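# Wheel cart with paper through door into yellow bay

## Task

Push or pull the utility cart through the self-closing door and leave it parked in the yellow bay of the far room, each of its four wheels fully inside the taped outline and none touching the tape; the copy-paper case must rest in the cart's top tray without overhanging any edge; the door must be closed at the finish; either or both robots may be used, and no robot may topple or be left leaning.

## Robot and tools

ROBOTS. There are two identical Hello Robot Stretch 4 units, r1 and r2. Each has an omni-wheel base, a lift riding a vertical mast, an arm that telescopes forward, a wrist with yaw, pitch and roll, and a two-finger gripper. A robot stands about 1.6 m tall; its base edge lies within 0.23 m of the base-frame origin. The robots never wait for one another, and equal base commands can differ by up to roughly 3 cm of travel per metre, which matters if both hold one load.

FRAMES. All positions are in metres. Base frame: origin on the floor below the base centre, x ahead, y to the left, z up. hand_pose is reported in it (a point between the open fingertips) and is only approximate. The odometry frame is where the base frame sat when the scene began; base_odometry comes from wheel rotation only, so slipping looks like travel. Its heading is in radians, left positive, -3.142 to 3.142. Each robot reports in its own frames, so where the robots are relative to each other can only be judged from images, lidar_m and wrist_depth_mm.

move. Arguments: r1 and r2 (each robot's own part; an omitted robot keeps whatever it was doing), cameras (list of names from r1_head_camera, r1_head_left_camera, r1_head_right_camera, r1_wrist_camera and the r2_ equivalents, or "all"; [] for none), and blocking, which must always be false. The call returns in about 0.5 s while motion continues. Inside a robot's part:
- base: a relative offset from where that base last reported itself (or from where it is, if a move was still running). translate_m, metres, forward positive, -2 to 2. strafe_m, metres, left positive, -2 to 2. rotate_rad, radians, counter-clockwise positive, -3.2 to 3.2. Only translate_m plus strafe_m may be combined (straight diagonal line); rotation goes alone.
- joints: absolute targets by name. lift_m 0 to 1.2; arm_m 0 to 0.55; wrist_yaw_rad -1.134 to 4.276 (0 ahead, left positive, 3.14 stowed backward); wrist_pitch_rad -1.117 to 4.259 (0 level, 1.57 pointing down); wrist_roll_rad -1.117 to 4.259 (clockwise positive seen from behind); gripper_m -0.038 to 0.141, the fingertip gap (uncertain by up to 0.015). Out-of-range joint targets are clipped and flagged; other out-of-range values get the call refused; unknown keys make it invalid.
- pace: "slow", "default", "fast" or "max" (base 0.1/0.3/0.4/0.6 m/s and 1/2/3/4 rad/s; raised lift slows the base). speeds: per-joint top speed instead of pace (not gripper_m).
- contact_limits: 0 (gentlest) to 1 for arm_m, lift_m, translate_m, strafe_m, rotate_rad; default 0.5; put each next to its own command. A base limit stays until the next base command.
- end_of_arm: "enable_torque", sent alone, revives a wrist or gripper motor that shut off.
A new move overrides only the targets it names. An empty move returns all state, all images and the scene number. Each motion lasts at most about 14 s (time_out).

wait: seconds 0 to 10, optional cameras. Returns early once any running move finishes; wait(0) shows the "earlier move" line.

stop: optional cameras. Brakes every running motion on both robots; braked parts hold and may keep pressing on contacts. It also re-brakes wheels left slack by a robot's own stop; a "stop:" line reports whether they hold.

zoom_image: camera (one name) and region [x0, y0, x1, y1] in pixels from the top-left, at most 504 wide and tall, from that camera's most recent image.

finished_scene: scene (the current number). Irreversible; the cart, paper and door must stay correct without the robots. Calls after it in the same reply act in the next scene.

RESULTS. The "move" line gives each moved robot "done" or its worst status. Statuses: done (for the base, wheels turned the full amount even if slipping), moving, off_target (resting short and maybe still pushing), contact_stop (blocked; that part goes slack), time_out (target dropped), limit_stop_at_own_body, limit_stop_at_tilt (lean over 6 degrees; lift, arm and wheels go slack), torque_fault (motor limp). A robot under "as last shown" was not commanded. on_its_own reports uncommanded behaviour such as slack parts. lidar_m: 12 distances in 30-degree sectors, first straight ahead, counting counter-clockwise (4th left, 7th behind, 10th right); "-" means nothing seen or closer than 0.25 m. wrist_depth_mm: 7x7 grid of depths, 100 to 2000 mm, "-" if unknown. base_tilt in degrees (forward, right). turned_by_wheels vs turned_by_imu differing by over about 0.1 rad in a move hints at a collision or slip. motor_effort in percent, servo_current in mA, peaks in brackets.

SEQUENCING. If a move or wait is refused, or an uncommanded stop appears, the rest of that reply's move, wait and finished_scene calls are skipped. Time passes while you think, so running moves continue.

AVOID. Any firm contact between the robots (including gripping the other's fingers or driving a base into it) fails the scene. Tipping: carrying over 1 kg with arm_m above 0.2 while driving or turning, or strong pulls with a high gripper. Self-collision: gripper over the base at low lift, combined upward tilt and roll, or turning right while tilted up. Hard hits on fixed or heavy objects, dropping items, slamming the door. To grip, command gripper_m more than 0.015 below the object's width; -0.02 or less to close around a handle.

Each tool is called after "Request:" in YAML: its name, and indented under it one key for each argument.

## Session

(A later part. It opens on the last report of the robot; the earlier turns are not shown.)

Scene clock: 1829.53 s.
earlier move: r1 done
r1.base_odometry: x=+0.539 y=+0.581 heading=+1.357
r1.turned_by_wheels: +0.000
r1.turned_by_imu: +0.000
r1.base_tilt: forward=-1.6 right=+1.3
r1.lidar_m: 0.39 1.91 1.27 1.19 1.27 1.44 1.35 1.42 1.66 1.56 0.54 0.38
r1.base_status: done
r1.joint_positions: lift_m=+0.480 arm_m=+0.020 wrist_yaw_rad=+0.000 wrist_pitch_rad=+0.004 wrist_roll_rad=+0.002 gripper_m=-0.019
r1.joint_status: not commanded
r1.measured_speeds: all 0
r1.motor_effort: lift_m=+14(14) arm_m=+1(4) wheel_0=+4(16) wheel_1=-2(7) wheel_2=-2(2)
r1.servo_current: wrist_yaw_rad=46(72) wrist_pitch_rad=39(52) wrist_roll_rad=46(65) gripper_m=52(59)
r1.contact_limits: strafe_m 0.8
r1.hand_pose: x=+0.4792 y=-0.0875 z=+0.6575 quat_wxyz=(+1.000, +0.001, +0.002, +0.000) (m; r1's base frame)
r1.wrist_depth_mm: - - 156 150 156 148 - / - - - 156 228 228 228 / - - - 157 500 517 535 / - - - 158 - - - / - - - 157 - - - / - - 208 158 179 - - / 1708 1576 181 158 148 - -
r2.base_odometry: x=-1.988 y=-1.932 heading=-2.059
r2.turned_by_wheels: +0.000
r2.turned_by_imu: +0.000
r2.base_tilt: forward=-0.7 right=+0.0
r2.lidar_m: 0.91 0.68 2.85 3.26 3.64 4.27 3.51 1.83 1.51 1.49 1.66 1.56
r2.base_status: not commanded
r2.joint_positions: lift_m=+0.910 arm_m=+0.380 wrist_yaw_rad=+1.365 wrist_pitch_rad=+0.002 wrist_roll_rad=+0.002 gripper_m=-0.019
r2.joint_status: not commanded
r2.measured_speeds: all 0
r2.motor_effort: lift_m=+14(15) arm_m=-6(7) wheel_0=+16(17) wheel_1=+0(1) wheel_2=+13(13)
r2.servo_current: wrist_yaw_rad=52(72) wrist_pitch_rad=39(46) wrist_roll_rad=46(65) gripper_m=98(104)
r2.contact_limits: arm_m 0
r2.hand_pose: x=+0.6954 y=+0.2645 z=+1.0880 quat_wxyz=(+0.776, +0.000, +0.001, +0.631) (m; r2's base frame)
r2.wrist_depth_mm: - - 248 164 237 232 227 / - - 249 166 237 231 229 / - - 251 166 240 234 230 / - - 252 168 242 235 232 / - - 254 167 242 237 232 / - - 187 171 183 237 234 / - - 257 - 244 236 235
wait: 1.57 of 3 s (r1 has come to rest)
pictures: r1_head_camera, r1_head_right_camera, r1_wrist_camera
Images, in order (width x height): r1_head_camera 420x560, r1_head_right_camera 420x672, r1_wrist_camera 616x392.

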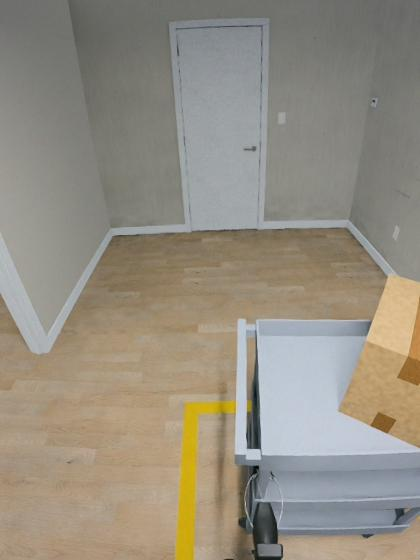

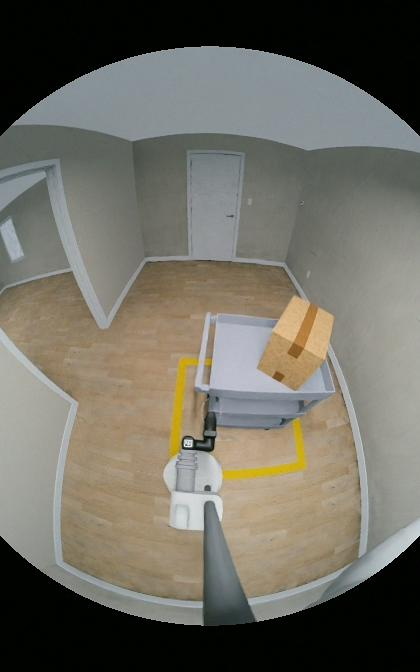

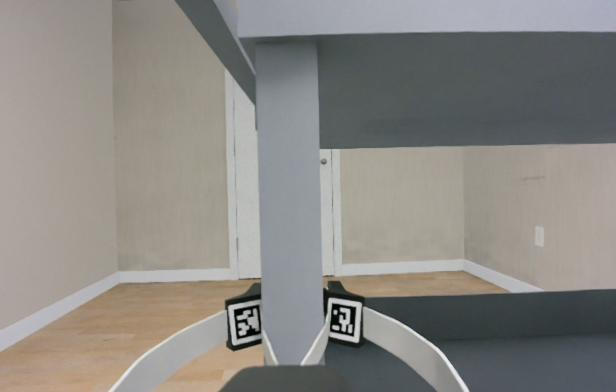

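Request:
move:
  blocking: false
  r1: {"joints":{"gripper_m":0.12}}

Request:
wait:
  seconds: 3

Request:
move:
  blocking: false
  r1: {"base":{"translate_m":-0.45}}

Request:
wait:
  seconds: 5
  cameras: ["r1_head_camera","r1_head_left_camera","r1_wrist_camera"]

Scene clock: 1840.40 s.
move: r1 moving
r1.base_odometry: x=+0.539 y=+0.581 heading=+1.357
r1.turned_by_wheels: +0.000
r1.turned_by_imu: +0.000
r1.base_tilt: forward=-1.6 right=+1.2
r1.lidar_m: 0.38 1.93 1.26 1.19 1.22 1.41 1.37 1.39 1.66 1.55 0.53 0.39
r1.base_status: not commanded
r1.joint_positions: lift_m=+0.480 arm_m=+0.020 wrist_yaw_rad=+0.000 wrist_pitch_rad=+0.004 wrist_roll_rad=+0.002 gripper_m=+0.005
r1.joint_status: gripper_m moving
r1.measured_speeds: all 0
r1.motor_effort: lift_m=+14(14) arm_m=+4(4) wheel_0=+4(4) wheel_1=-1(2) wheel_2=-2(2)
r1.servo_current: wrist_yaw_rad=59(59) wrist_pitch_rad=46(52) wrist_roll_rad=46(59) gripper_m=72(72)
r1.contact_limits: strafe_m 0.8
r1.hand_pose: x=+0.4792 y=-0.0875 z=+0.6575 quat_wxyz=(+1.000, +0.001, +0.002, +0.000) (m; r1's base frame)
r1.wrist_depth_mm: - - 156 150 156 148 - / - - - 156 227 228 229 / - - - 157 496 521 530 / - - - 158 - - - / - - - 158 - - - / - - 195 158 182 - - / 1708 1576 185 159 150 - -
r2: as last shown
r2.lidar_m: 0.94 0.68 2.83 3.26 3.64 4.27 3.54 1.82 1.50 1.47 1.72 1.57
r2.servo_current: wrist_yaw_rad=52(59) wrist_pitch_rad=46(46) wrist_roll_rad=46(59) gripper_m=91(104)
r2.contact_limits: arm_m 0
r2.wrist_depth_mm: - - 248 165 237 233 228 / - - 250 165 237 232 229 / - - 251 166 240 234 229 / - - 252 168 240 236 231 / - - 254 167 243 236 232 / - - 187 171 183 237 234 / - - 257 - 244 236 235
pictures: none

Scene clock: 1842.07 s.
earlier move: r1 done
r1.base_odometry: x=+0.539 y=+0.581 heading=+1.357
r1.turned_by_wheels: +0.000
r1.turned_by_imu: +0.000
r1.base_tilt: forward=-1.6 right=+1.3
r1.lidar_m: 0.38 1.92 1.27 1.19 1.25 1.43 1.35 1.41 1.68 1.56 0.54 0.41
r1.base_status: not commanded
r1.joint_positions: lift_m=+0.480 arm_m=+0.020 wrist_yaw_rad=+0.000 wrist_pitch_rad=+0.004 wrist_roll_rad=+0.002 gripper_m=+0.120
r1.joint_status: all done
r1.measured_speeds: all 0
r1.motor_effort: lift_m=+14(14) arm_m=+4(4) wheel_0=+4(5) wheel_1=-2(2) wheel_2=-2(2)
r1.servo_current: wrist_yaw_rad=39(65) wrist_pitch_rad=52(52) wrist_roll_rad=33(65) gripper_m=52(98)
r1.contact_limits: strafe_m 0.8
r1.hand_pose: x=+0.4792 y=-0.0875 z=+0.6575 quat_wxyz=(+1.000, +0.001, +0.002, +0.000) (m; r1's base frame)
r1.wrist_depth_mm: - - 155 149 156 147 - / - - - 156 227 227 228 / - - - 156 496 521 525 / - - - 156 - - - / - - - 156 - - - / - 1983 - 157 192 198 - / 1661 1464 1537 144 - - -
r2.base_odometry: x=-1.988 y=-1.932 heading=-2.059
r2.turned_by_wheels: +0.000
r2.turned_by_imu: +0.000
r2.base_tilt: forward=-0.7 right=+0.0
r2.lidar_m: 0.95 0.68 2.83 3.24 3.65 4.30 3.58 1.84 1.51 1.50 1.68 1.56
r2.base_status: not commanded
r2.joint_positions: lift_m=+0.910 arm_m=+0.380 wrist_yaw_rad=+1.365 wrist_pitch_rad=+0.002 wrist_roll_rad=+0.002 gripper_m=-0.019
r2.joint_status: not commanded
r2.measured_speeds: all 0
r2.motor_effort: lift_m=+15(15) arm_m=-6(7) wheel_0=+17(17) wheel_1=+1(1) wheel_2=+13(13)
r2.servo_current: wrist_yaw_rad=59(65) wrist_pitch_rad=39(46) wrist_roll_rad=46(59) gripper_m=98(104)
r2.contact_limits: arm_m 0
r2.hand_pose: x=+0.6954 y=+0.2645 z=+1.0880 quat_wxyz=(+0.776, +0.000, +0.001, +0.631) (m; r2's base frame)
r2.wrist_depth_mm: - - 248 165 236 231 228 / - - 250 165 238 232 229 / - - 251 166 238 235 230 / - - 252 168 241 236 232 / - - 253 167 242 237 233 / - - 187 171 183 237 234 / - - 256 - 243 238 236
wait: 1.67 of 3 s (r1 has come to rest)
pictures: none

Scene clock: 1842.57 s.
move: r1 moving
r1.base_odometry: x=+0.532 y=+0.550 heading=+1.357
r1.turned_by_wheels: +0.000
r1.turned_by_imu: +0.000
r1.base_tilt: forward=-1.6 right=+1.3
r1.lidar_m: 0.41 1.95 1.27 1.20 1.25 1.38 1.32 1.39 1.65 1.55 0.56 0.43
r1.base_status: translate_m moving
r1.joint_positions: lift_m=+0.480 arm_m=+0.020 wrist_yaw_rad=+0.000 wrist_pitch_rad=+0.004 wrist_roll_rad=+0.002 gripper_m=+0.120
r1.joint_status: not commanded
r1.measured_speeds: translate_m=-0.122 strafe_m=+0.000 rotate_rad=-0.002 lift_m=+0.000 arm_m=+0.000 wrist_yaw_rad=+0.000 wrist_pitch_rad=+0.000 wrist_roll_rad=+0.000
r1.motor_effort: lift_m=+14(14) arm_m=+4(4) wheel_0=-6(7) wheel_1=-6(8) wheel_2=+9(9)
r1.servo_current: wrist_yaw_rad=46(65) wrist_pitch_rad=52(52) wrist_roll_rad=39(59) gripper_m=46(52)
r1.hand_pose: x=+0.4792 y=-0.0875 z=+0.6575 quat_wxyz=(+1.000, +0.001, +0.002, +0.000) (m; r1's base frame)
r1.wrist_depth_mm: - - - 175 174 174 173 / - - - 182 226 228 229 / - - - 182 496 517 525 / - - - 183 - - - / - - - 184 - - - / - 1921 - 184 192 198 - / 1576 1464 1661 144 - - -
r2: as last shown
r2.lidar_m: 0.95 0.68 2.83 3.25 3.67 4.29 3.55 1.82 1.49 1.49 1.67 1.56
r2.motor_effort: lift_m=+14(15) arm_m=-6(7) wheel_0=+16(17) wheel_1=+1(1) wheel_2=+13(13)
r2.servo_current: wrist_yaw_rad=52(59) wrist_pitch_rad=39(46) wrist_roll_rad=52(52) gripper_m=98(98)
r2.contact_limits: arm_m 0
r2.wrist_depth_mm: - - 248 165 237 232 228 / - - 250 165 238 233 229 / - - 251 166 239 234 229 / - - 251 168 240 236 231 / - - 255 167 242 236 232 / - - 187 172 183 237 234 / - - 257 - 243 236 235
pictures: none

Scene clock: 1845.07 s.
earlier move: r1 done
r1.base_odometry: x=+0.443 y=+0.141 heading=+1.357
r1.turned_by_wheels: +0.000
r1.turned_by_imu: +0.000
r1.base_tilt: forward=-1.6 right=+1.2
r1.lidar_m: 0.84 2.26 1.26 1.18 1.21 0.96 0.90 0.93 1.31 1.56 1.63 0.85
r1.base_status: done
r1.joint_positions: lift_m=+0.480 arm_m=+0.020 wrist_yaw_rad=+0.000 wrist_pitch_rad=+0.004 wrist_roll_rad=+0.002 gripper_m=+0.120
r1.joint_status: not commanded
r1.measured_speeds: all 0
r1.motor_effort: lift_m=+14(14) arm_m=+4(4) wheel_0=-2(9) wheel_1=-2(8) wheel_2=+0(11)
r1.servo_current: wrist_yaw_rad=46(65) wrist_pitch_rad=46(52) wrist_roll_rad=65(65) gripper_m=46(52)
r1.hand_pose: x=+0.4792 y=-0.0875 z=+0.6575 quat_wxyz=(+1.000, +0.001, +0.002, +0.000) (m; r1's base frame)
r1.wrist_depth_mm: - - - - - 661 - / - - - - - 661 - / - - - 603 654 683 - / - - - - - - - / - - - - - - - / - 1921 - - 190 - - / 1708 1397 1537 144 - - 1430
r2.base_odometry: x=-1.988 y=-1.932 heading=-2.059
r2.turned_by_wheels: +0.000
r2.turned_by_imu: +0.000
r2.base_tilt: forward=-0.7 right=+0.1
r2.lidar_m: 0.94 0.71 2.82 3.26 3.66 4.27 3.57 1.84 1.52 1.48 1.71 1.57
r2.base_status: not commanded
r2.joint_positions: lift_m=+0.910 arm_m=+0.380 wrist_yaw_rad=+1.365 wrist_pitch_rad=+0.002 wrist_roll_rad=+0.002 gripper_m=-0.019
r2.joint_status: not commanded
r2.measured_speeds: all 0
r2.motor_effort: lift_m=+15(15) arm_m=-6(7) wheel_0=+17(17) wheel_1=+0(1) wheel_2=+13(13)
r2.servo_current: wrist_yaw_rad=33(72) wrist_pitch_rad=39(46) wrist_roll_rad=46(59) gripper_m=98(104)
r2.contact_limits: arm_m 0
r2.hand_pose: x=+0.6954 y=+0.2645 z=+1.0880 quat_wxyz=(+0.776, +0.000, +0.001, +0.631) (m; r2's base frame)
r2.wrist_depth_mm: - - 248 165 237 232 228 / - - 249 165 237 233 229 / - - 252 166 240 234 229 / - - 251 167 240 235 231 / - - 253 167 243 236 233 / - - 188 171 183 237 234 / - - 257 - 243 236 236
wait: 2.50 of 5 s (r1 has come to rest)
pictures: r1_head_camera, r1_head_left_camera, r1_wrist_camera
Images, in order (width x height): r1_head_camera 420x560, r1_head_left_camera 420x672, r1_wrist_camera 616x392.

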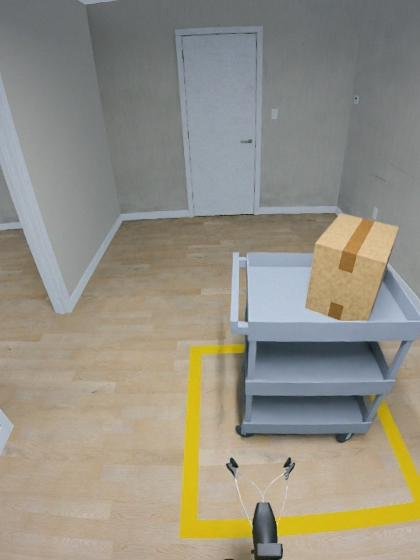

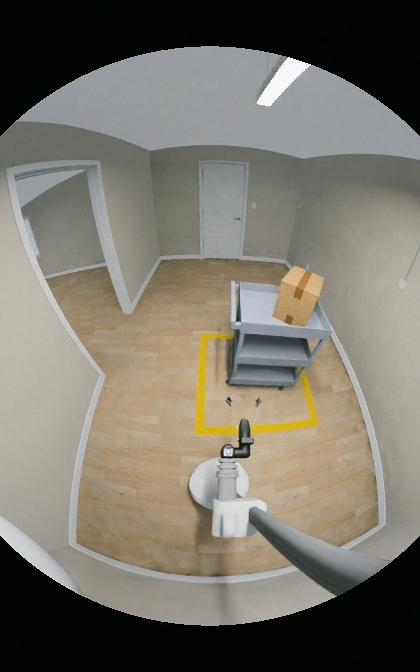

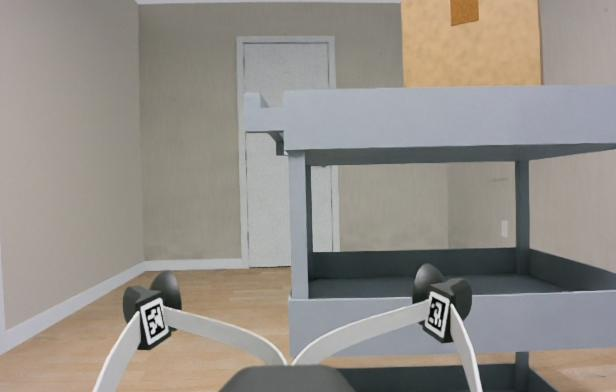

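Request:
zoom_image:
  camera: "r1_head_camera"
  region: [170, 230, 420, 480]

Scaled by 2.016 from the camera's 420x560 image, which has a finer 600x800 frame.

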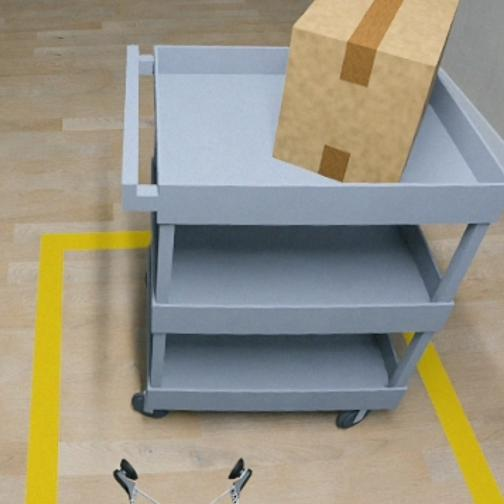

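Request:
move:
  blocking: false
  r1: {"base":{"strafe_m":0.92}}

Request:
wait:
  seconds: 6

Request:
move:
  blocking: false
  r1: {"base":{"rotate_rad":-1.57}}

Request:
wait:
  seconds: 4
  cameras: ["r1_head_camera","r1_head_left_camera"]

Scene clock: 1862.03 s.
move: r1 moving
r1.base_odometry: x=+0.408 y=+0.149 heading=+1.357
r1.turned_by_wheels: +0.000
r1.turned_by_imu: +0.000
r1.base_tilt: forward=-1.6 right=+1.3
r1.lidar_m: 0.84 2.29 1.21 1.13 1.20 0.97 0.92 0.94 1.32 1.60 1.67 0.85
r1.base_status: strafe_m moving
r1.joint_positions: lift_m=+0.480 arm_m=+0.020 wrist_yaw_rad=+0.000 wrist_pitch_rad=+0.004 wrist_roll_rad=+0.002 gripper_m=+0.120
r1.joint_status: not commanded
r1.measured_speeds: translate_m=+0.000 strafe_m=+0.142 rotate_rad=-0.002 lift_m=+0.000 arm_m=+0.000 wrist_yaw_rad=+0.000 wrist_pitch_rad=+0.000 wrist_roll_rad=+0.000
r1.motor_effort: lift_m=+14(14) arm_m=+3(4) wheel_0=-9(12) wheel_1=+9(10) wheel_2=-1(1)
r1.servo_current: wrist_yaw_rad=46(65) wrist_pitch_rad=46(46) wrist_roll_rad=39(59) gripper_m=46(52)
r1.hand_pose: x=+0.4792 y=-0.0875 z=+0.6575 quat_wxyz=(+1.000, +0.001, +0.002, +0.000) (m; r1's base frame)
r1.wrist_depth_mm: - - - - - 676 - / - - - - - 676 - / - - - 597 640 676 591 / - - - - - - - / - - - - - - - / - 1921 - - 190 - - / 1661 1430 1576 144 - - 1464
r2: as last shown
r2.base_tilt: forward=-0.7 right=+0.0
r2.lidar_m: 0.94 0.69 2.83 3.26 3.67 4.25 3.56 1.82 1.48 1.50 1.69 1.58
r2.motor_effort: lift_m=+14(15) arm_m=-6(7) wheel_0=+17(17) wheel_1=+0(1) wheel_2=+13(13)
r2.servo_current: wrist_yaw_rad=46(59) wrist_pitch_rad=46(46) wrist_roll_rad=46(59) gripper_m=98(98)
r2.contact_limits: arm_m 0
r2.wrist_depth_mm: - - 248 165 237 232 228 / - - 250 165 237 233 229 / - - 250 166 240 234 229 / - - 252 168 240 235 231 / - - 254 167 242 237 232 / - - 187 171 183 236 234 / - - 257 - 245 236 236
pictures: none

Scene clock: 1865.93 s.
earlier move: r1 done
r1.base_odometry: x=-0.456 y=+0.337 heading=+1.357
r1.turned_by_wheels: +0.000
r1.turned_by_imu: +0.005
r1.base_tilt: forward=-1.6 right=+1.3
r1.lidar_m: 1.93 0.44 0.29 0.25 0.29 0.38 0.91 0.97 1.34 2.50 1.26 1.32
r1.base_status: done
r1.joint_positions: lift_m=+0.480 arm_m=+0.020 wrist_yaw_rad=+0.000 wrist_pitch_rad=+0.004 wrist_roll_rad=+0.002 gripper_m=+0.120
r1.joint_status: not commanded
r1.measured_speeds: all 0
r1.motor_effort: lift_m=+14(14) arm_m=+4(4) wheel_0=-1(12) wheel_1=+0(10) wheel_2=+0(2)
r1.servo_current: wrist_yaw_rad=39(72) wrist_pitch_rad=39(52) wrist_roll_rad=46(78) gripper_m=39(52)
r1.hand_pose: x=+0.4792 y=-0.0875 z=+0.6575 quat_wxyz=(+1.000, +0.001, +0.002, +0.000) (m; r1's base frame)
r1.wrist_depth_mm: - - - - - - - / - - - - - - - / - - - - - - - / - - - - - - - / 585 - - - - - - / 591 1983 - - 212 1863 - / 609 1499 1576 144 1576 1430 1537
r2.base_odometry: x=-1.988 y=-1.932 heading=-2.059
r2.turned_by_wheels: +0.000
r2.turned_by_imu: +0.001
r2.base_tilt: forward=-0.7 right=+0.0
r2.lidar_m: 0.91 0.70 2.80 3.24 3.66 4.27 3.58 1.79 1.52 1.50 1.66 1.57
r2.base_status: not commanded
r2.joint_positions: lift_m=+0.910 arm_m=+0.380 wrist_yaw_rad=+1.365 wrist_pitch_rad=+0.002 wrist_roll_rad=+0.002 gripper_m=-0.019
r2.joint_status: not commanded
r2.measured_speeds: all 0
r2.motor_effort: lift_m=+14(15) arm_m=-6(7) wheel_0=+17(17) wheel_1=+1(1) wheel_2=+13(13)
r2.servo_current: wrist_yaw_rad=46(65) wrist_pitch_rad=39(46) wrist_roll_rad=46(59) gripper_m=98(104)
r2.contact_limits: arm_m 0
r2.hand_pose: x=+0.6954 y=+0.2645 z=+1.0880 quat_wxyz=(+0.776, +0.000, +0.001, +0.631) (m; r2's base frame)
r2.wrist_depth_mm: - - 248 165 237 232 228 / - - 249 166 237 233 229 / - - 250 166 238 235 230 / - - 252 168 241 236 231 / - - 253 167 241 237 234 / - - 187 171 183 236 234 / - - 257 - 245 236 236
wait: 3.90 of 6 s (r1 has come to rest)
pictures: none

Scene clock: 1866.43 s.
move: r1 moving
r1.base_odometry: x=-0.456 y=+0.337 heading=+1.105
r1.turned_by_wheels: -0.252
r1.turned_by_imu: -0.253
r1.base_tilt: forward=-1.5 right=+1.3
r1.lidar_m: 3.78 0.61 0.33 0.26 0.28 0.33 0.59 0.94 1.08 1.91 1.65 1.24
r1.base_status: rotate_rad moving
r1.joint_positions: lift_m=+0.480 arm_m=+0.020 wrist_yaw_rad=+0.000 wrist_pitch_rad=+0.004 wrist_roll_rad=+0.002 gripper_m=+0.120
r1.joint_status: not commanded
r1.measured_speeds: translate_m=+0.000 strafe_m=+0.000 rotate_rad=-0.973 lift_m=+0.000 arm_m=+0.000 wrist_yaw_rad=+0.000 wrist_pitch_rad=+0.000 wrist_roll_rad=+0.000
r1.motor_effort: lift_m=+14(14) arm_m=+4(4) wheel_0=+6(9) wheel_1=+6(7) wheel_2=+6(7)
r1.servo_current: wrist_yaw_rad=52(72) wrist_pitch_rad=46(52) wrist_roll_rad=52(65) gripper_m=46(46)
r1.hand_pose: x=+0.4792 y=-0.0875 z=+0.6575 quat_wxyz=(+1.000, +0.001, +0.002, +0.000) (m; r1's base frame)
r1.wrist_depth_mm: - - - - - - - / - - - - - - - / - - - - - - - / - - - - - - - / - - - - - - - / - 213 - - 213 202 - / 1576 1464 1576 143 1661 1397 -
r2: as last shown
r2.turned_by_imu: +0.000
r2.base_tilt: forward=-0.6 right=+0.0
r2.lidar_m: 0.94 0.68 2.81 3.25 3.64 4.27 3.59 1.85 1.50 1.49 1.67 1.57
r2.motor_effort: lift_m=+15(15) arm_m=-6(7) wheel_0=+17(17) wheel_1=+0(1) wheel_2=+13(13)
r2.servo_current: wrist_yaw_rad=46(59) wrist_pitch_rad=46(46) wrist_roll_rad=46(52) gripper_m=98(104)
r2.contact_limits: arm_m 0
r2.wrist_depth_mm: - - 248 164 237 232 228 / - - 250 165 237 232 229 / - - 250 166 240 235 229 / - - 252 168 241 236 231 / - - 253 167 242 236 233 / - - 187 171 183 236 234 / - - 257 - 244 237 236
pictures: none

Scene clock: 1868.00 s.
earlier move: r1 done
r1.base_odometry: x=-0.456 y=+0.337 heading=-0.213
r1.turned_by_wheels: -1.318
r1.turned_by_imu: -1.325
r1.base_tilt: forward=-1.6 right=+1.3
r1.lidar_m: 2.47 1.22 1.33 1.93 0.43 0.29 0.28 0.28 0.44 0.92 0.97 1.31
r1.base_status: done
r1.joint_positions: lift_m=+0.480 arm_m=+0.020 wrist_yaw_rad=+0.000 wrist_pitch_rad=+0.004 wrist_roll_rad=+0.002 gripper_m=+0.120
r1.joint_status: not commanded
r1.measured_speeds: all 0
r1.motor_effort: lift_m=+14(14) arm_m=+1(4) wheel_0=+2(9) wheel_1=+1(9) wheel_2=+1(8)
r1.servo_current: wrist_yaw_rad=46(78) wrist_pitch_rad=46(52) wrist_roll_rad=46(65) gripper_m=46(52)
r1.hand_pose: x=+0.4793 y=-0.0875 z=+0.6575 quat_wxyz=(+1.000, +0.001, +0.002, +0.000) (m; r1's base frame)
r1.wrist_depth_mm: - - - - - - - / - - - - - - - / - - - - - - - / - - - - - - - / - - - - - - - / - 1921 - - 211 - - / 1537 1537 1576 144 1576 1397 -
r2.base_odometry: x=-1.988 y=-1.932 heading=-2.059
r2.turned_by_wheels: +0.000
r2.turned_by_imu: +0.000
r2.base_tilt: forward=-0.7 right=+0.0
r2.lidar_m: 0.93 0.67 2.84 3.25 3.65 4.25 3.57 1.83 1.51 1.50 1.68 1.59
r2.base_status: not commanded
r2.joint_positions: lift_m=+0.910 arm_m=+0.380 wrist_yaw_rad=+1.365 wrist_pitch_rad=+0.002 wrist_roll_rad=+0.002 gripper_m=-0.019
r2.joint_status: not commanded
r2.measured_speeds: all 0
r2.motor_effort: lift_m=+15(15) arm_m=-6(7) wheel_0=+16(17) wheel_1=+1(1) wheel_2=+13(13)
r2.servo_current: wrist_yaw_rad=59(59) wrist_pitch_rad=39(46) wrist_roll_rad=33(52) gripper_m=98(104)
r2.contact_limits: arm_m 0
r2.hand_pose: x=+0.6954 y=+0.2645 z=+1.0880 quat_wxyz=(+0.776, +0.000, +0.001, +0.631) (m; r2's base frame)
r2.wrist_depth_mm: - - 248 165 237 232 228 / - - 249 165 239 232 229 / - - 251 167 239 234 229 / - - 253 168 242 236 231 / - - 253 167 243 236 233 / - - 187 171 183 237 234 / - - 257 - 244 236 236
wait: 1.57 of 4 s (r1 has come to rest)
pictures: r1_head_camera, r1_head_left_camera
Images, in order (width x height): r1_head_camera 420x560, r1_head_left_camera 420x672.

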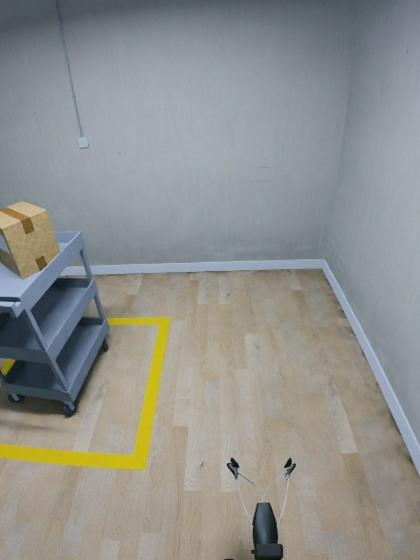

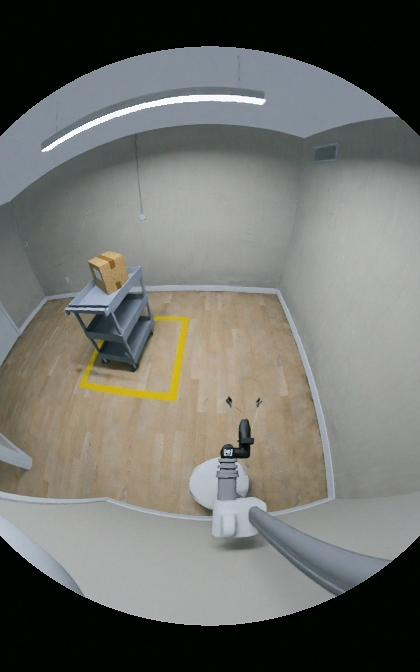

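Request:
move:
  blocking: false
  r1: {"base":{"strafe_m":0.85}}

Request:
wait:
  seconds: 6
  cameras: ["r1_head_camera","r1_head_left_camera"]

Request:
zoom_image:
  camera: "r1_head_camera"
  region: [80, 180, 380, 480]

Scene clock: 1874.43 s.
move: r1 moving
r1.base_odometry: x=-0.448 y=+0.372 heading=-0.213
r1.turned_by_wheels: +0.000
r1.turned_by_imu: +0.000
r1.base_tilt: forward=-1.6 right=+1.3
r1.lidar_m: 2.49 1.22 1.34 1.89 0.43 0.26 0.27 0.31 0.43 0.96 1.00 1.40
r1.base_status: strafe_m moving
r1.joint_positions: lift_m=+0.480 arm_m=+0.020 wrist_yaw_rad=+0.000 wrist_pitch_rad=+0.004 wrist_roll_rad=+0.002 gripper_m=+0.120
r1.joint_status: not commanded
r1.measured_speeds: translate_m=+0.001 strafe_m=+0.141 rotate_rad=-0.006 lift_m=+0.000 arm_m=+0.000 wrist_yaw_rad=+0.000 wrist_pitch_rad=+0.000 wrist_roll_rad=+0.000
r1.motor_effort: lift_m=+14(14) arm_m=-3(4) wheel_0=-8(10) wheel_1=+11(11) wheel_2=+1(1)
r1.servo_current: wrist_yaw_rad=59(59) wrist_pitch_rad=52(52) wrist_roll_rad=65(65) gripper_m=46(46)
r1.hand_pose: x=+0.4793 y=-0.0875 z=+0.6575 quat_wxyz=(+1.000, +0.001, +0.002, +0.000) (m; r1's base frame)
r1.wrist_depth_mm: - - - - - - - / - - - - - - - / - - - - - - - / - - - - - - - / - - - - - - - / - 1983 - - 213 - - / 1499 1464 1576 144 1537 1397 -
r2: as last shown
r2.lidar_m: 0.95 0.69 2.79 3.24 3.66 4.27 3.54 1.84 1.50 1.47 1.70 1.57
r2.motor_effort: lift_m=+15(15) arm_m=-6(7) wheel_0=+16(17) wheel_1=+0(1) wheel_2=+13(13)
r2.servo_current: wrist_yaw_rad=46(59) wrist_pitch_rad=39(46) wrist_roll_rad=52(59) gripper_m=98(98)
r2.contact_limits: arm_m 0
r2.wrist_depth_mm: - - 248 165 237 231 227 / - - 249 165 238 232 229 / - - 251 166 240 235 230 / - - 252 168 241 236 230 / - - 254 167 243 236 233 / - - 187 171 183 237 234 / - - 257 - 245 237 236
pictures: none

Scene clock: 1878.10 s.
earlier move: r1 done
r1.base_odometry: x=-0.276 y=+1.167 heading=-0.213
r1.turned_by_wheels: +0.000
r1.turned_by_imu: +0.004
r1.base_tilt: forward=-1.6 right=+1.3
r1.lidar_m: 0.92 0.97 3.01 1.26 1.11 4.19 0.27 0.30 0.45 1.20 1.85 2.55
r1.base_status: done
r1.joint_positions: lift_m=+0.480 arm_m=+0.020 wrist_yaw_rad=+0.000 wrist_pitch_rad=+0.004 wrist_roll_rad=+0.002 gripper_m=+0.120
r1.joint_status: not commanded
r1.measured_speeds: all 0
r1.motor_effort: lift_m=+14(14) arm_m=-3(4) wheel_0=-2(11) wheel_1=+0(11) wheel_2=+1(2)
r1.servo_current: wrist_yaw_rad=59(72) wrist_pitch_rad=46(52) wrist_roll_rad=39(65) gripper_m=39(52)
r1.hand_pose: x=+0.4793 y=-0.0875 z=+0.6575 quat_wxyz=(+1.000, +0.001, +0.002, +0.000) (m; r1's base frame)
r1.wrist_depth_mm: - - - - - - - / - - 1025 - - - - / - - - - - - - / - - - - - - - / - - 1366 - - - - / - 201 - - 213 1808 - / 1708 162 - 143 1537 1430 1499
r2.base_odometry: x=-1.988 y=-1.932 heading=-2.059
r2.turned_by_wheels: +0.000
r2.turned_by_imu: +0.001
r2.base_tilt: forward=-0.6 right=+0.1
r2.lidar_m: 0.94 0.68 2.82 3.25 3.65 4.27 3.53 1.83 1.50 1.48 1.68 1.58
r2.base_status: not commanded
r2.joint_positions: lift_m=+0.910 arm_m=+0.380 wrist_yaw_rad=+1.365 wrist_pitch_rad=+0.002 wrist_roll_rad=+0.002 gripper_m=-0.019
r2.joint_status: not commanded
r2.measured_speeds: all 0
r2.motor_effort: lift_m=+15(15) arm_m=-6(7) wheel_0=+16(17) wheel_1=+0(1) wheel_2=+13(13)
r2.servo_current: wrist_yaw_rad=52(59) wrist_pitch_rad=39(46) wrist_roll_rad=52(65) gripper_m=98(104)
r2.contact_limits: arm_m 0
r2.hand_pose: x=+0.6954 y=+0.2645 z=+1.0880 quat_wxyz=(+0.776, +0.000, +0.001, +0.631) (m; r2's base frame)
r2.wrist_depth_mm: - - 248 165 237 233 228 / - - 248 165 238 231 228 / - - 251 166 239 234 230 / - - 252 168 241 236 231 / - - 255 167 242 236 232 / - - 187 171 183 236 235 / - - 257 - 244 236 236
wait: 3.67 of 6 s (r1 has come to rest)
pictures: r1_head_camera, r1_head_left_camera
Images, in order (width x height): r1_head_camera 420x560, r1_head_left_camera 420x672.

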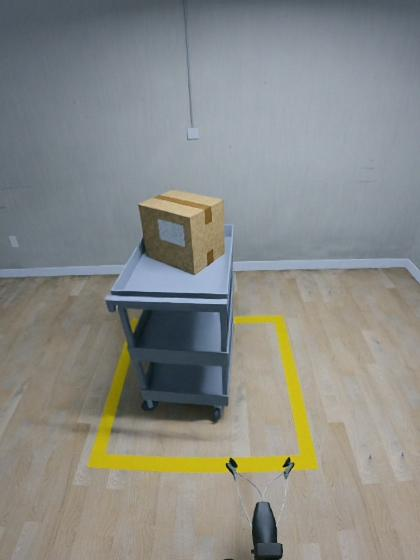

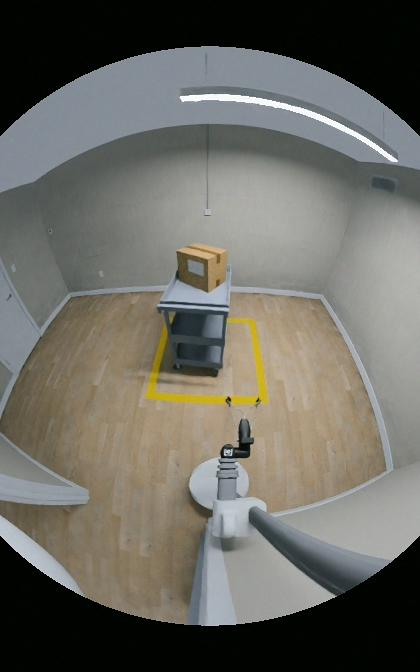

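Scaled by 1.680 from the camera's 420x560 image, which has a finer 600x800 frame.

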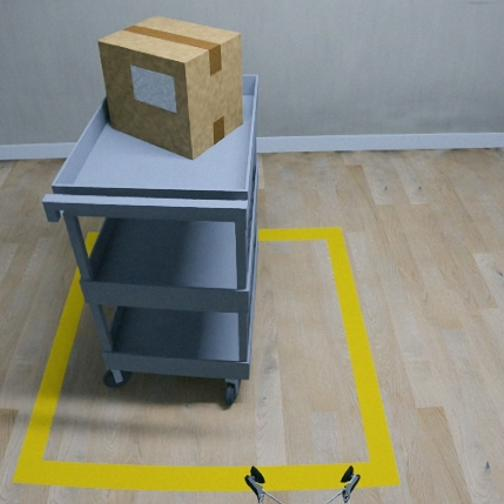

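Request:
move:
  blocking: false
  r2: {"base":{"translate_m":0.022,"strafe_m":0.24},"joints":{"wrist_yaw_rad":1.125},"speeds":{"wrist_yaw_rad":0.1},"pace":"slow"}

Request:
wait:
  seconds: 4
  cameras: ["r2_head_camera","r2_wrist_camera"]

Scene clock: 1923.07 s.
move: r2 moving
r1: as last shown
r1.turned_by_imu: +0.000
r1.lidar_m: 0.91 1.01 3.04 1.24 1.11 4.18 0.26 0.30 0.43 1.20 1.86 2.52
r1.motor_effort: lift_m=+14(14) arm_m=-3(4) wheel_0=-2(2) wheel_1=+0(0) wheel_2=+0(1)
r1.servo_current: wrist_yaw_rad=59(65) wrist_pitch_rad=46(46) wrist_roll_rad=39(59) gripper_m=39(46)
r1.wrist_depth_mm: - - - - - - - / - - 1025 - - - - / - - - - - - - / - - - - - - - / - - 1366 - - - - / - 201 - - 212 1863 - / 1708 163 - 144 1499 1397 1537
r2.base_odometry: x=-1.976 y=-1.939 heading=-2.058
r2.turned_by_wheels: +0.001
r2.turned_by_imu: +0.002
r2.base_tilt: forward=-0.7 right=+0.0
r2.lidar_m: 0.95 0.68 2.83 3.21 3.63 4.28 3.59 1.80 1.53 1.51 1.71 1.58
r2.base_status: translate_m moving; strafe_m moving
r2.joint_positions: lift_m=+0.910 arm_m=+0.380 wrist_yaw_rad=+1.344 wrist_pitch_rad=+0.002 wrist_roll_rad=+0.002 gripper_m=-0.019
r2.joint_status: wrist_yaw_rad moving
r2.measured_speeds: translate_m=+0.004 strafe_m=+0.054 rotate_rad=+0.003 lift_m=+0.000 arm_m=+0.000 wrist_yaw_rad=-0.075 wrist_pitch_rad=+0.000 wrist_roll_rad=+0.000
r2.motor_effort: lift_m=+15(15) arm_m=-5(7) wheel_0=+5(13) wheel_1=+12(13) wheel_2=+0(10)
r2.servo_current: wrist_yaw_rad=234(234) wrist_pitch_rad=39(46) wrist_roll_rad=26(52) gripper_m=98(98)
r2.contact_limits: arm_m 0
r2.hand_pose: x=+0.7011 y=+0.2613 z=+1.0880 quat_wxyz=(+0.783, +0.000, +0.001, +0.622) (m; r2's base frame)
r2.wrist_depth_mm: - - 247 166 236 233 229 / - - 250 166 237 232 229 / - - 251 167 239 234 229 / - - 251 167 240 236 231 / - - 253 168 242 236 233 / - - 188 170 241 237 234 / - - 256 - - 237 235
pictures: none

Scene clock: 1926.17 s.
earlier move: r2 done
r1.base_odometry: x=-0.276 y=+1.167 heading=-0.213
r1.turned_by_wheels: +0.000
r1.turned_by_imu: +0.000
r1.base_tilt: forward=-1.6 right=+1.3
r1.lidar_m: 0.91 0.98 3.04 1.24 1.11 4.16 0.27 0.31 0.41 1.24 1.82 2.56
r1.base_status: not commanded
r1.joint_positions: lift_m=+0.480 arm_m=+0.020 wrist_yaw_rad=+0.000 wrist_pitch_rad=+0.004 wrist_roll_rad=+0.002 gripper_m=+0.120
r1.joint_status: not commanded
r1.measured_speeds: all 0
r1.motor_effort: lift_m=+14(14) arm_m=-3(4) wheel_0=-2(3) wheel_1=+0(1) wheel_2=+0(1)
r1.servo_current: wrist_yaw_rad=52(72) wrist_pitch_rad=39(52) wrist_roll_rad=52(65) gripper_m=46(46)
r1.hand_pose: x=+0.4793 y=-0.0875 z=+0.6575 quat_wxyz=(+1.000, +0.001, +0.002, +0.000) (m; r1's base frame)
r1.wrist_depth_mm: - - - - - - - / - - 1025 - - - - / - - - - - - - / - - - - - - - / - - 1366 - - - - / - 200 - - 212 1863 - / 1618 162 - 143 1537 1397 1576
r2.base_odometry: x=-1.786 y=-2.064 heading=-2.057
r2.turned_by_wheels: +0.000
r2.turned_by_imu: +0.006
r2.base_tilt: forward=-0.6 right=+0.0
r2.lidar_m: 0.72 0.73 2.91 3.02 3.39 4.24 3.95 2.12 1.73 1.73 1.90 1.58
r2.base_status: done
r2.joint_positions: lift_m=+0.910 arm_m=+0.380 wrist_yaw_rad=+1.144 wrist_pitch_rad=+0.002 wrist_roll_rad=+0.002 gripper_m=-0.019
r2.joint_status: all done
r2.measured_speeds: all 0
r2.on_its_own: wrist_yaw_rad is at rest, and its servo_current (111 mA) is outside its rest range (0 to 104 mA)
r2.motor_effort: lift_m=+15(15) arm_m=-4(7) wheel_0=+10(14) wheel_1=+7(16) wheel_2=+4(10)
r2.servo_current: wrist_yaw_rad=111(429) wrist_pitch_rad=46(46) wrist_roll_rad=46(59) gripper_m=91(98)
r2.contact_limits: arm_m 0
r2.hand_pose: x=+0.7499 y=+0.2263 z=+1.0880 quat_wxyz=(+0.841, +0.000, +0.001, +0.541) (m; r2's base frame)
r2.wrist_depth_mm: - - 249 164 236 229 224 / - - 250 165 236 229 226 / - - 252 166 238 232 228 / - - 253 168 240 233 229 / - - 255 167 241 235 229 / - - 187 168 182 236 232 / - - 258 - 243 235 233
wait: 3.10 of 4 s (r2 has come to rest)
pictures: r2_head_camera, r2_wrist_camera
Images, in order (width x height): r2_head_camera 420x560, r2_wrist_camera 616x392.

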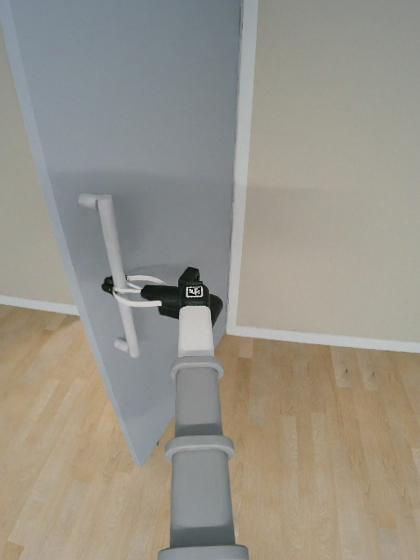

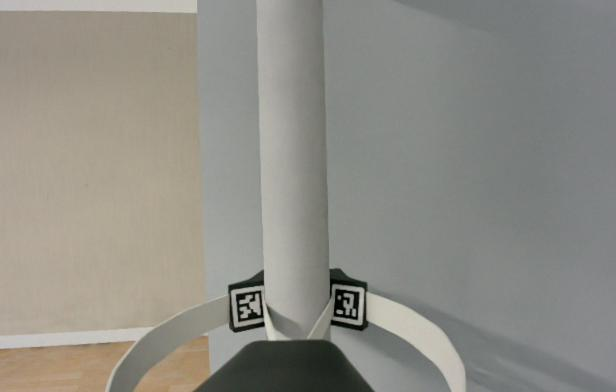

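Request:
move:
  blocking: false
  r2: {"base":{"translate_m":0.08,"strafe_m":0.23},"joints":{"wrist_yaw_rad":0.885},"speeds":{"wrist_yaw_rad":0.105},"pace":"slow"}

Request:
wait:
  seconds: 4
  cameras: ["r2_wrist_camera"]

Scene clock: 1937.17 s.
move: r2 moving
r1: as last shown
r1.lidar_m: 0.93 0.98 3.05 1.23 1.11 4.15 0.26 0.29 0.44 1.20 1.85 2.55
r1.motor_effort: lift_m=+14(14) arm_m=-3(4) wheel_0=-2(3) wheel_1=+0(0) wheel_2=+0(1)
r1.servo_current: wrist_yaw_rad=52(65) wrist_pitch_rad=46(46) wrist_roll_rad=65(65) gripper_m=39(52)
r1.wrist_depth_mm: - - - - - - - / - - 1025 - - - - / - - - - - - - / - - - - - - - / - - 1336 - - - - / - 200 - - 211 1808 - / 1756 162 - 144 1499 1430 1537
r2.base_odometry: x=-1.777 y=-2.073 heading=-2.055
r2.turned_by_wheels: +0.002
r2.turned_by_imu: +0.003
r2.base_tilt: forward=-0.7 right=+0.1
r2.lidar_m: 0.77 0.74 2.89 3.00 3.38 4.25 3.98 2.13 1.75 1.76 1.94 1.60
r2.base_status: translate_m moving; strafe_m moving
r2.joint_positions: lift_m=+0.910 arm_m=+0.380 wrist_yaw_rad=+1.111 wrist_pitch_rad=+0.002 wrist_roll_rad=+0.002 gripper_m=-0.019
r2.joint_status: wrist_yaw_rad moving
r2.measured_speeds: translate_m=+0.017 strafe_m=+0.048 rotate_rad=+0.000 lift_m=+0.000 arm_m=+0.000 wrist_yaw_rad=-0.075 wrist_pitch_rad=+0.000 wrist_roll_rad=+0.000
r2.motor_effort: lift_m=+15(15) arm_m=-4(4) wheel_0=+6(11) wheel_1=+15(15) wheel_2=+1(4)
r2.servo_current: wrist_yaw_rad=234(247) wrist_pitch_rad=39(46) wrist_roll_rad=52(59) gripper_m=91(98)
r2.contact_limits: arm_m 0
r2.hand_pose: x=+0.7572 y=+0.2197 z=+1.0880 quat_wxyz=(+0.850, +0.000, +0.001, +0.527) (m; r2's base frame)
r2.wrist_depth_mm: - - 248 167 236 230 227 / - - 250 165 236 230 227 / - - 251 167 239 233 228 / - - 253 168 240 234 229 / - - 254 168 242 236 230 / - - 189 169 239 236 233 / - - 256 - - 235 234
pictures: none

Scene clock: 1940.37 s.
earlier move: r2 off_target
r1.base_odometry: x=-0.276 y=+1.167 heading=-0.213
r1.turned_by_wheels: +0.000
r1.turned_by_imu: +0.000
r1.base_tilt: forward=-1.5 right=+1.2
r1.lidar_m: 0.91 0.97 3.04 1.21 1.09 0.48 0.26 0.31 0.42 1.20 1.86 2.52
r1.base_status: not commanded
r1.joint_positions: lift_m=+0.480 arm_m=+0.020 wrist_yaw_rad=+0.000 wrist_pitch_rad=+0.004 wrist_roll_rad=+0.002 gripper_m=+0.120
r1.joint_status: not commanded
r1.measured_speeds: all 0
r1.motor_effort: lift_m=+14(14) arm_m=-3(4) wheel_0=-1(3) wheel_1=+0(1) wheel_2=+0(1)
r1.servo_current: wrist_yaw_rad=59(65) wrist_pitch_rad=46(52) wrist_roll_rad=52(65) gripper_m=39(52)
r1.hand_pose: x=+0.4793 y=-0.0875 z=+0.6575 quat_wxyz=(+1.000, +0.001, +0.002, +0.000) (m; r1's base frame)
r1.wrist_depth_mm: - - - - - - - / - - 1008 - - - - / - - - - - - - / - - - - - - - / - - 1366 - - - - / - 200 - - 212 1808 - / 1661 162 - 144 1537 1430 1576
r2.base_odometry: x=-1.619 y=-2.241 heading=-2.055
r2.turned_by_wheels: +0.000
r2.turned_by_imu: +0.008
r2.base_tilt: forward=-0.7 right=+0.1
r2.lidar_m: 0.73 0.78 2.79 2.77 3.14 4.26 - 2.37 1.98 1.98 1.89 1.52
r2.base_status: done
r2.joint_positions: lift_m=+0.910 arm_m=+0.380 wrist_yaw_rad=+0.907 wrist_pitch_rad=+0.002 wrist_roll_rad=+0.002 gripper_m=-0.019
r2.joint_status: wrist_yaw_rad off_target (ended at +0.907, target +0.885)
r2.measured_speeds: all 0
r2.on_its_own: wrist_yaw_rad is at rest, and its servo_current (137 mA) is outside its rest range (0 to 104 mA)
r2.motor_effort: lift_m=+15(15) arm_m=-4(4) wheel_0=+9(19) wheel_1=+8(17) wheel_2=+6(8)
r2.servo_current: wrist_yaw_rad=137(514) wrist_pitch_rad=46(46) wrist_roll_rad=52(65) gripper_m=91(104)
r2.contact_limits: arm_m 0
r2.hand_pose: x=+0.7975 y=+0.1732 z=+1.0880 quat_wxyz=(+0.899, +0.000, +0.001, +0.438) (m; r2's base frame)
r2.wrist_depth_mm: - - 250 164 236 229 224 / - - 251 166 236 229 225 / - - 253 166 237 231 225 / - - 253 169 238 231 226 / - - 256 167 241 233 229 / - - 187 168 182 234 230 / - - 258 - 243 233 230
wait: 3.20 of 4 s (r2 has come to rest)
pictures: r2_wrist_camera
Images, in order (width x height): r2_wrist_camera 616x392.

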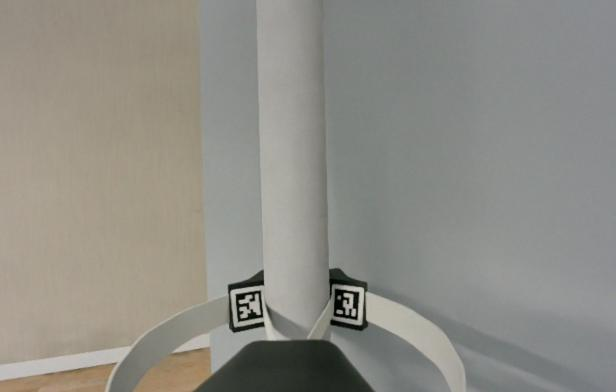

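Request:
move:
  blocking: false
  r2: {"base":{"translate_m":0.132,"strafe_m":0.203},"joints":{"wrist_yaw_rad":0.65},"speeds":{"wrist_yaw_rad":0.105},"pace":"slow"}

Request:
wait:
  seconds: 4
  cameras: ["r2_wrist_camera","r2_head_camera"]

Scene clock: 1945.93 s.
move: r2 moving
r1: as last shown
r1.base_tilt: forward=-1.6 right=+1.3
r1.lidar_m: 0.92 0.95 3.04 1.24 1.11 0.44 0.28 0.29 0.39 1.22 1.83 2.54
r1.motor_effort: lift_m=+14(14) arm_m=-3(4) wheel_0=-2(2) wheel_1=+0(1) wheel_2=+1(1)
r1.servo_current: wrist_yaw_rad=20(65) wrist_pitch_rad=39(52) wrist_roll_rad=52(65) gripper_m=46(52)
r1.wrist_depth_mm: - - - - - - - / - - 1025 - - - - / - - - - - - - / - - - - - - - / - - 1366 - - - - / - 201 - - 212 1863 - / 1661 162 - 144 1537 1430 1537
r2.base_odometry: x=-1.613 y=-2.252 heading=-2.053
r2.turned_by_wheels: +0.002
r2.turned_by_imu: +0.003
r2.base_tilt: forward=-0.7 right=+0.0
r2.lidar_m: 0.77 0.78 2.77 2.75 3.12 4.28 - 2.40 2.00 1.99 1.87 1.47
r2.base_status: translate_m moving; strafe_m moving
r2.joint_positions: lift_m=+0.910 arm_m=+0.380 wrist_yaw_rad=+0.873 wrist_pitch_rad=+0.002 wrist_roll_rad=+0.002 gripper_m=-0.019
r2.joint_status: wrist_yaw_rad moving
r2.measured_speeds: translate_m=+0.026 strafe_m=+0.041 rotate_rad=+0.002 lift_m=+0.000 arm_m=+0.000 wrist_yaw_rad=-0.077 wrist_pitch_rad=+0.000 wrist_roll_rad=+0.000
r2.motor_effort: lift_m=+15(15) arm_m=-4(4) wheel_0=+10(11) wheel_1=+14(14) wheel_2=+5(5)
r2.servo_current: wrist_yaw_rad=280(280) wrist_pitch_rad=46(52) wrist_roll_rad=52(59) gripper_m=98(98)
r2.contact_limits: arm_m 0
r2.hand_pose: x=+0.8032 y=+0.1649 z=+1.0880 quat_wxyz=(+0.906, +0.001, +0.001, +0.423) (m; r2's base frame)
r2.wrist_depth_mm: - - 249 166 236 229 224 / - - 251 167 236 229 226 / - - 252 167 238 231 226 / - - 254 168 240 233 229 / - - 254 168 241 234 229 / - - 187 169 239 235 232 / - - 258 - - 234 232
pictures: none

Scene clock: 1949.13 s.
earlier move: r2 off_target
r1.base_odometry: x=-0.276 y=+1.167 heading=-0.213
r1.turned_by_wheels: +0.000
r1.turned_by_imu: +0.000
r1.base_tilt: forward=-1.6 right=+1.3
r1.lidar_m: 0.93 0.98 3.03 1.21 1.10 0.43 0.27 0.30 0.45 1.21 1.87 2.51
r1.base_status: not commanded
r1.joint_positions: lift_m=+0.480 arm_m=+0.020 wrist_yaw_rad=+0.000 wrist_pitch_rad=+0.004 wrist_roll_rad=+0.002 gripper_m=+0.120
r1.joint_status: not commanded
r1.measured_speeds: all 0
r1.motor_effort: lift_m=+14(14) arm_m=-3(4) wheel_0=-2(3) wheel_1=+0(1) wheel_2=+0(1)
r1.servo_current: wrist_yaw_rad=52(72) wrist_pitch_rad=46(52) wrist_roll_rad=46(85) gripper_m=46(52)
r1.hand_pose: x=+0.4793 y=-0.0875 z=+0.6575 quat_wxyz=(+1.000, +0.001, +0.002, +0.000) (m; r1's base frame)
r1.wrist_depth_mm: - - - - - - - / - - 1042 - - - - / - - - - - - - / - - - - - - - / - - 1366 - - - - / - 201 - - 211 1808 - / 1661 162 - 143 1576 1464 1576
r2.base_odometry: x=-1.500 y=-2.452 heading=-2.054
r2.turned_by_wheels: -0.001
r2.turned_by_imu: +0.007
r2.base_tilt: forward=-0.6 right=+0.0
r2.lidar_m: 0.79 1.71 2.55 2.54 2.87 4.38 - 2.63 2.21 2.20 1.77 1.19
r2.base_status: done
r2.joint_positions: lift_m=+0.910 arm_m=+0.380 wrist_yaw_rad=+0.672 wrist_pitch_rad=+0.002 wrist_roll_rad=+0.002 gripper_m=-0.019
r2.joint_status: wrist_yaw_rad off_target (ended at +0.672, target +0.650)
r2.measured_speeds: all 0
r2.on_its_own: wrist_yaw_rad is at rest, and its servo_current (130 mA) is outside its rest range (0 to 104 mA)
r2.motor_effort: lift_m=+15(15) arm_m=-5(5) wheel_0=+6(19) wheel_1=+7(19) wheel_2=+8(9)
r2.servo_current: wrist_yaw_rad=130(533) wrist_pitch_rad=39(52) wrist_roll_rad=46(59) gripper_m=91(98)
r2.contact_limits: arm_m 0
r2.hand_pose: x=+0.8311 y=+0.1110 z=+1.0880 quat_wxyz=(+0.944, +0.001, +0.001, +0.330) (m; r2's base frame)
r2.wrist_depth_mm: - - 251 165 235 228 222 / - - 251 165 236 229 224 / - - 253 166 237 229 225 / - - 253 169 238 231 225 / - - 257 167 241 232 226 / - - 186 167 184 233 229 / - - 260 - 242 232 229
wait: 3.20 of 4 s (r2 has come to rest)
pictures: r2_head_camera, r2_wrist_camera
Images, in order (width x height): r2_head_camera 420x560, r2_wrist_camera 616x392.

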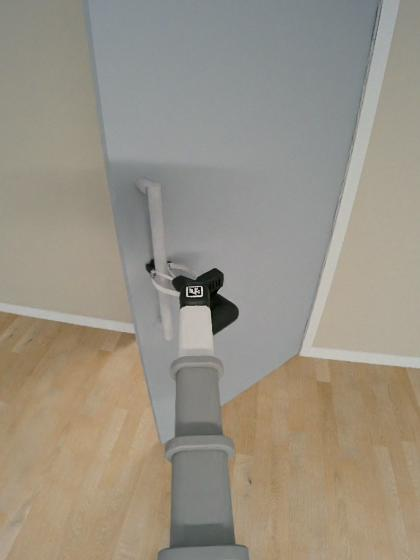

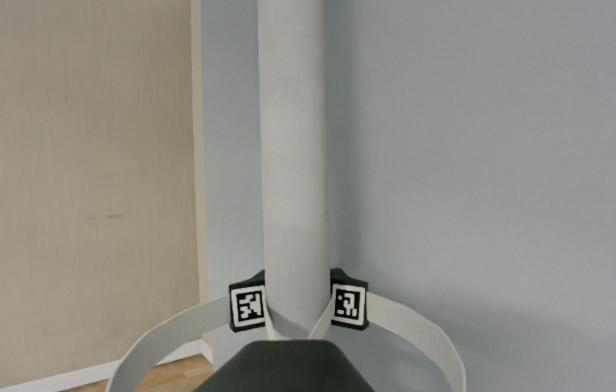

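Request:
move:
  blocking: false
  r2: {"base":{"translate_m":0.177,"strafe_m":0.166},"joints":{"wrist_yaw_rad":0.385},"speeds":{"wrist_yaw_rad":0.115},"pace":"slow"}

Request:
wait:
  seconds: 4
  cameras: ["r2_wrist_camera"]

Scene clock: 1957.47 s.
move: r2 moving
r1: as last shown
r1.base_tilt: forward=-1.6 right=+1.2
r1.lidar_m: 0.92 0.99 3.06 1.26 1.11 0.42 0.26 0.30 0.44 1.24 1.85 2.53
r1.motor_effort: lift_m=+14(14) arm_m=-3(4) wheel_0=-2(2) wheel_1=+0(0) wheel_2=+0(1)
r1.servo_current: wrist_yaw_rad=39(65) wrist_pitch_rad=39(52) wrist_roll_rad=39(59) gripper_m=46(52)
r1.wrist_depth_mm: - - - - - - - / - - 1008 - - - - / - - - - - - - / - - - - - - - / - - 1336 - - - - / - 200 - - 213 1808 - / 1708 162 - 143 1537 1464 1537
r2.base_odometry: x=-1.497 y=-2.465 heading=-2.051
r2.turned_by_wheels: +0.002
r2.turned_by_imu: +0.003
r2.base_tilt: forward=-0.7 right=+0.0
r2.lidar_m: 0.79 1.68 2.54 2.51 2.87 4.37 - 2.66 2.22 2.22 1.75 1.17
r2.base_status: translate_m moving; strafe_m moving
r2.joint_positions: lift_m=+0.910 arm_m=+0.380 wrist_yaw_rad=+0.634 wrist_pitch_rad=+0.002 wrist_roll_rad=+0.002 gripper_m=-0.019
r2.joint_status: wrist_yaw_rad moving
r2.measured_speeds: translate_m=+0.036 strafe_m=+0.035 rotate_rad=+0.002 lift_m=+0.000 arm_m=+0.000 wrist_yaw_rad=-0.087 wrist_pitch_rad=+0.000 wrist_roll_rad=+0.000
r2.motor_effort: lift_m=+15(15) arm_m=-4(5) wheel_0=+8(10) wheel_1=+14(14) wheel_2=+5(6)
r2.servo_current: wrist_yaw_rad=273(273) wrist_pitch_rad=39(46) wrist_roll_rad=52(52) gripper_m=98(98)
r2.contact_limits: arm_m 0
r2.hand_pose: x=+0.8351 y=+0.1003 z=+1.0880 quat_wxyz=(+0.950, +0.001, +0.001, +0.312) (m; r2's base frame)
r2.wrist_depth_mm: - - 250 166 235 229 223 / - - 251 167 236 229 224 / - - 252 167 238 230 226 / - - 254 167 240 232 228 / - - 256 168 240 234 228 / - - 189 169 183 234 230 / - - 258 - - 234 231
pictures: none

Scene clock: 1960.63 s.
earlier move: r2 off_target
r1.base_odometry: x=-0.276 y=+1.167 heading=-0.213
r1.turned_by_wheels: +0.000
r1.turned_by_imu: +0.000
r1.base_tilt: forward=-1.6 right=+1.3
r1.lidar_m: 0.94 1.00 3.04 1.21 1.11 0.41 0.27 0.29 0.43 1.22 1.83 2.53
r1.base_status: not commanded
r1.joint_positions: lift_m=+0.480 arm_m=+0.020 wrist_yaw_rad=+0.000 wrist_pitch_rad=+0.004 wrist_roll_rad=+0.002 gripper_m=+0.120
r1.joint_status: not commanded
r1.measured_speeds: all 0
r1.motor_effort: lift_m=+14(14) arm_m=-3(4) wheel_0=-2(3) wheel_1=+0(1) wheel_2=+0(1)
r1.servo_current: wrist_yaw_rad=46(78) wrist_pitch_rad=39(52) wrist_roll_rad=39(72) gripper_m=39(52)
r1.hand_pose: x=+0.4793 y=-0.0875 z=+0.6575 quat_wxyz=(+1.000, +0.001, +0.002, +0.000) (m; r1's base frame)
r1.wrist_depth_mm: - - - - - - - / - - 1008 - - - - / - - - - - - - / - - - - - - - / - - 1397 - - - - / - 200 - - 213 1756 - / 1618 162 - 144 1537 1397 1576
r2.base_odometry: x=-1.435 y=-2.686 heading=-2.052
r2.turned_by_wheels: -0.001
r2.turned_by_imu: +0.009
r2.base_tilt: forward=-0.6 right=+0.1
r2.lidar_m: 0.79 1.55 2.34 2.34 2.69 4.49 - 2.84 2.40 2.41 1.58 1.01
r2.base_status: done
r2.joint_positions: lift_m=+0.910 arm_m=+0.380 wrist_yaw_rad=+0.413 wrist_pitch_rad=+0.002 wrist_roll_rad=+0.002 gripper_m=-0.019
r2.joint_status: wrist_yaw_rad off_target (ended at +0.413, target +0.385)
r2.measured_speeds: all 0
r2.on_its_own: wrist_yaw_rad is at rest, and its servo_current (189 mA) is outside its rest range (0 to 104 mA)
r2.motor_effort: lift_m=+15(15) arm_m=-5(5) wheel_0=+6(24) wheel_1=+8(17) wheel_2=+10(11)
r2.servo_current: wrist_yaw_rad=189(566) wrist_pitch_rad=46(46) wrist_roll_rad=46(59) gripper_m=91(98)
r2.contact_limits: arm_m 0
r2.hand_pose: x=+0.8502 y=+0.0357 z=+1.0880 quat_wxyz=(+0.979, +0.001, +0.001, +0.205) (m; r2's base frame)
r2.wrist_depth_mm: - - 248 165 236 227 223 / 1921 - 250 165 236 229 225 / 1921 - 252 166 237 229 225 / 1921 - 253 168 239 232 227 / - - 254 167 240 234 227 / - - 185 172 184 235 229 / - - - - - 234 231
wait: 3.17 of 4 s (r2 has come to rest)
pictures: r2_wrist_camera
Images, in order (width x height): r2_wrist_camera 616x392.

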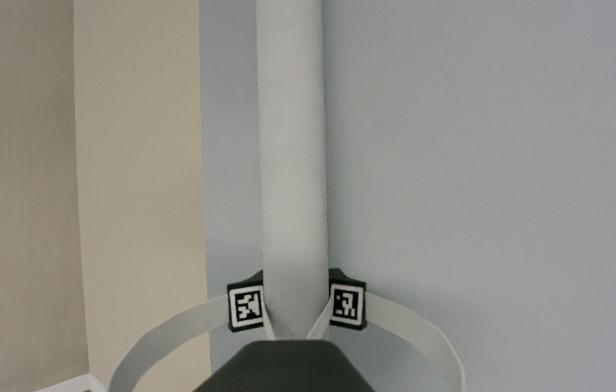

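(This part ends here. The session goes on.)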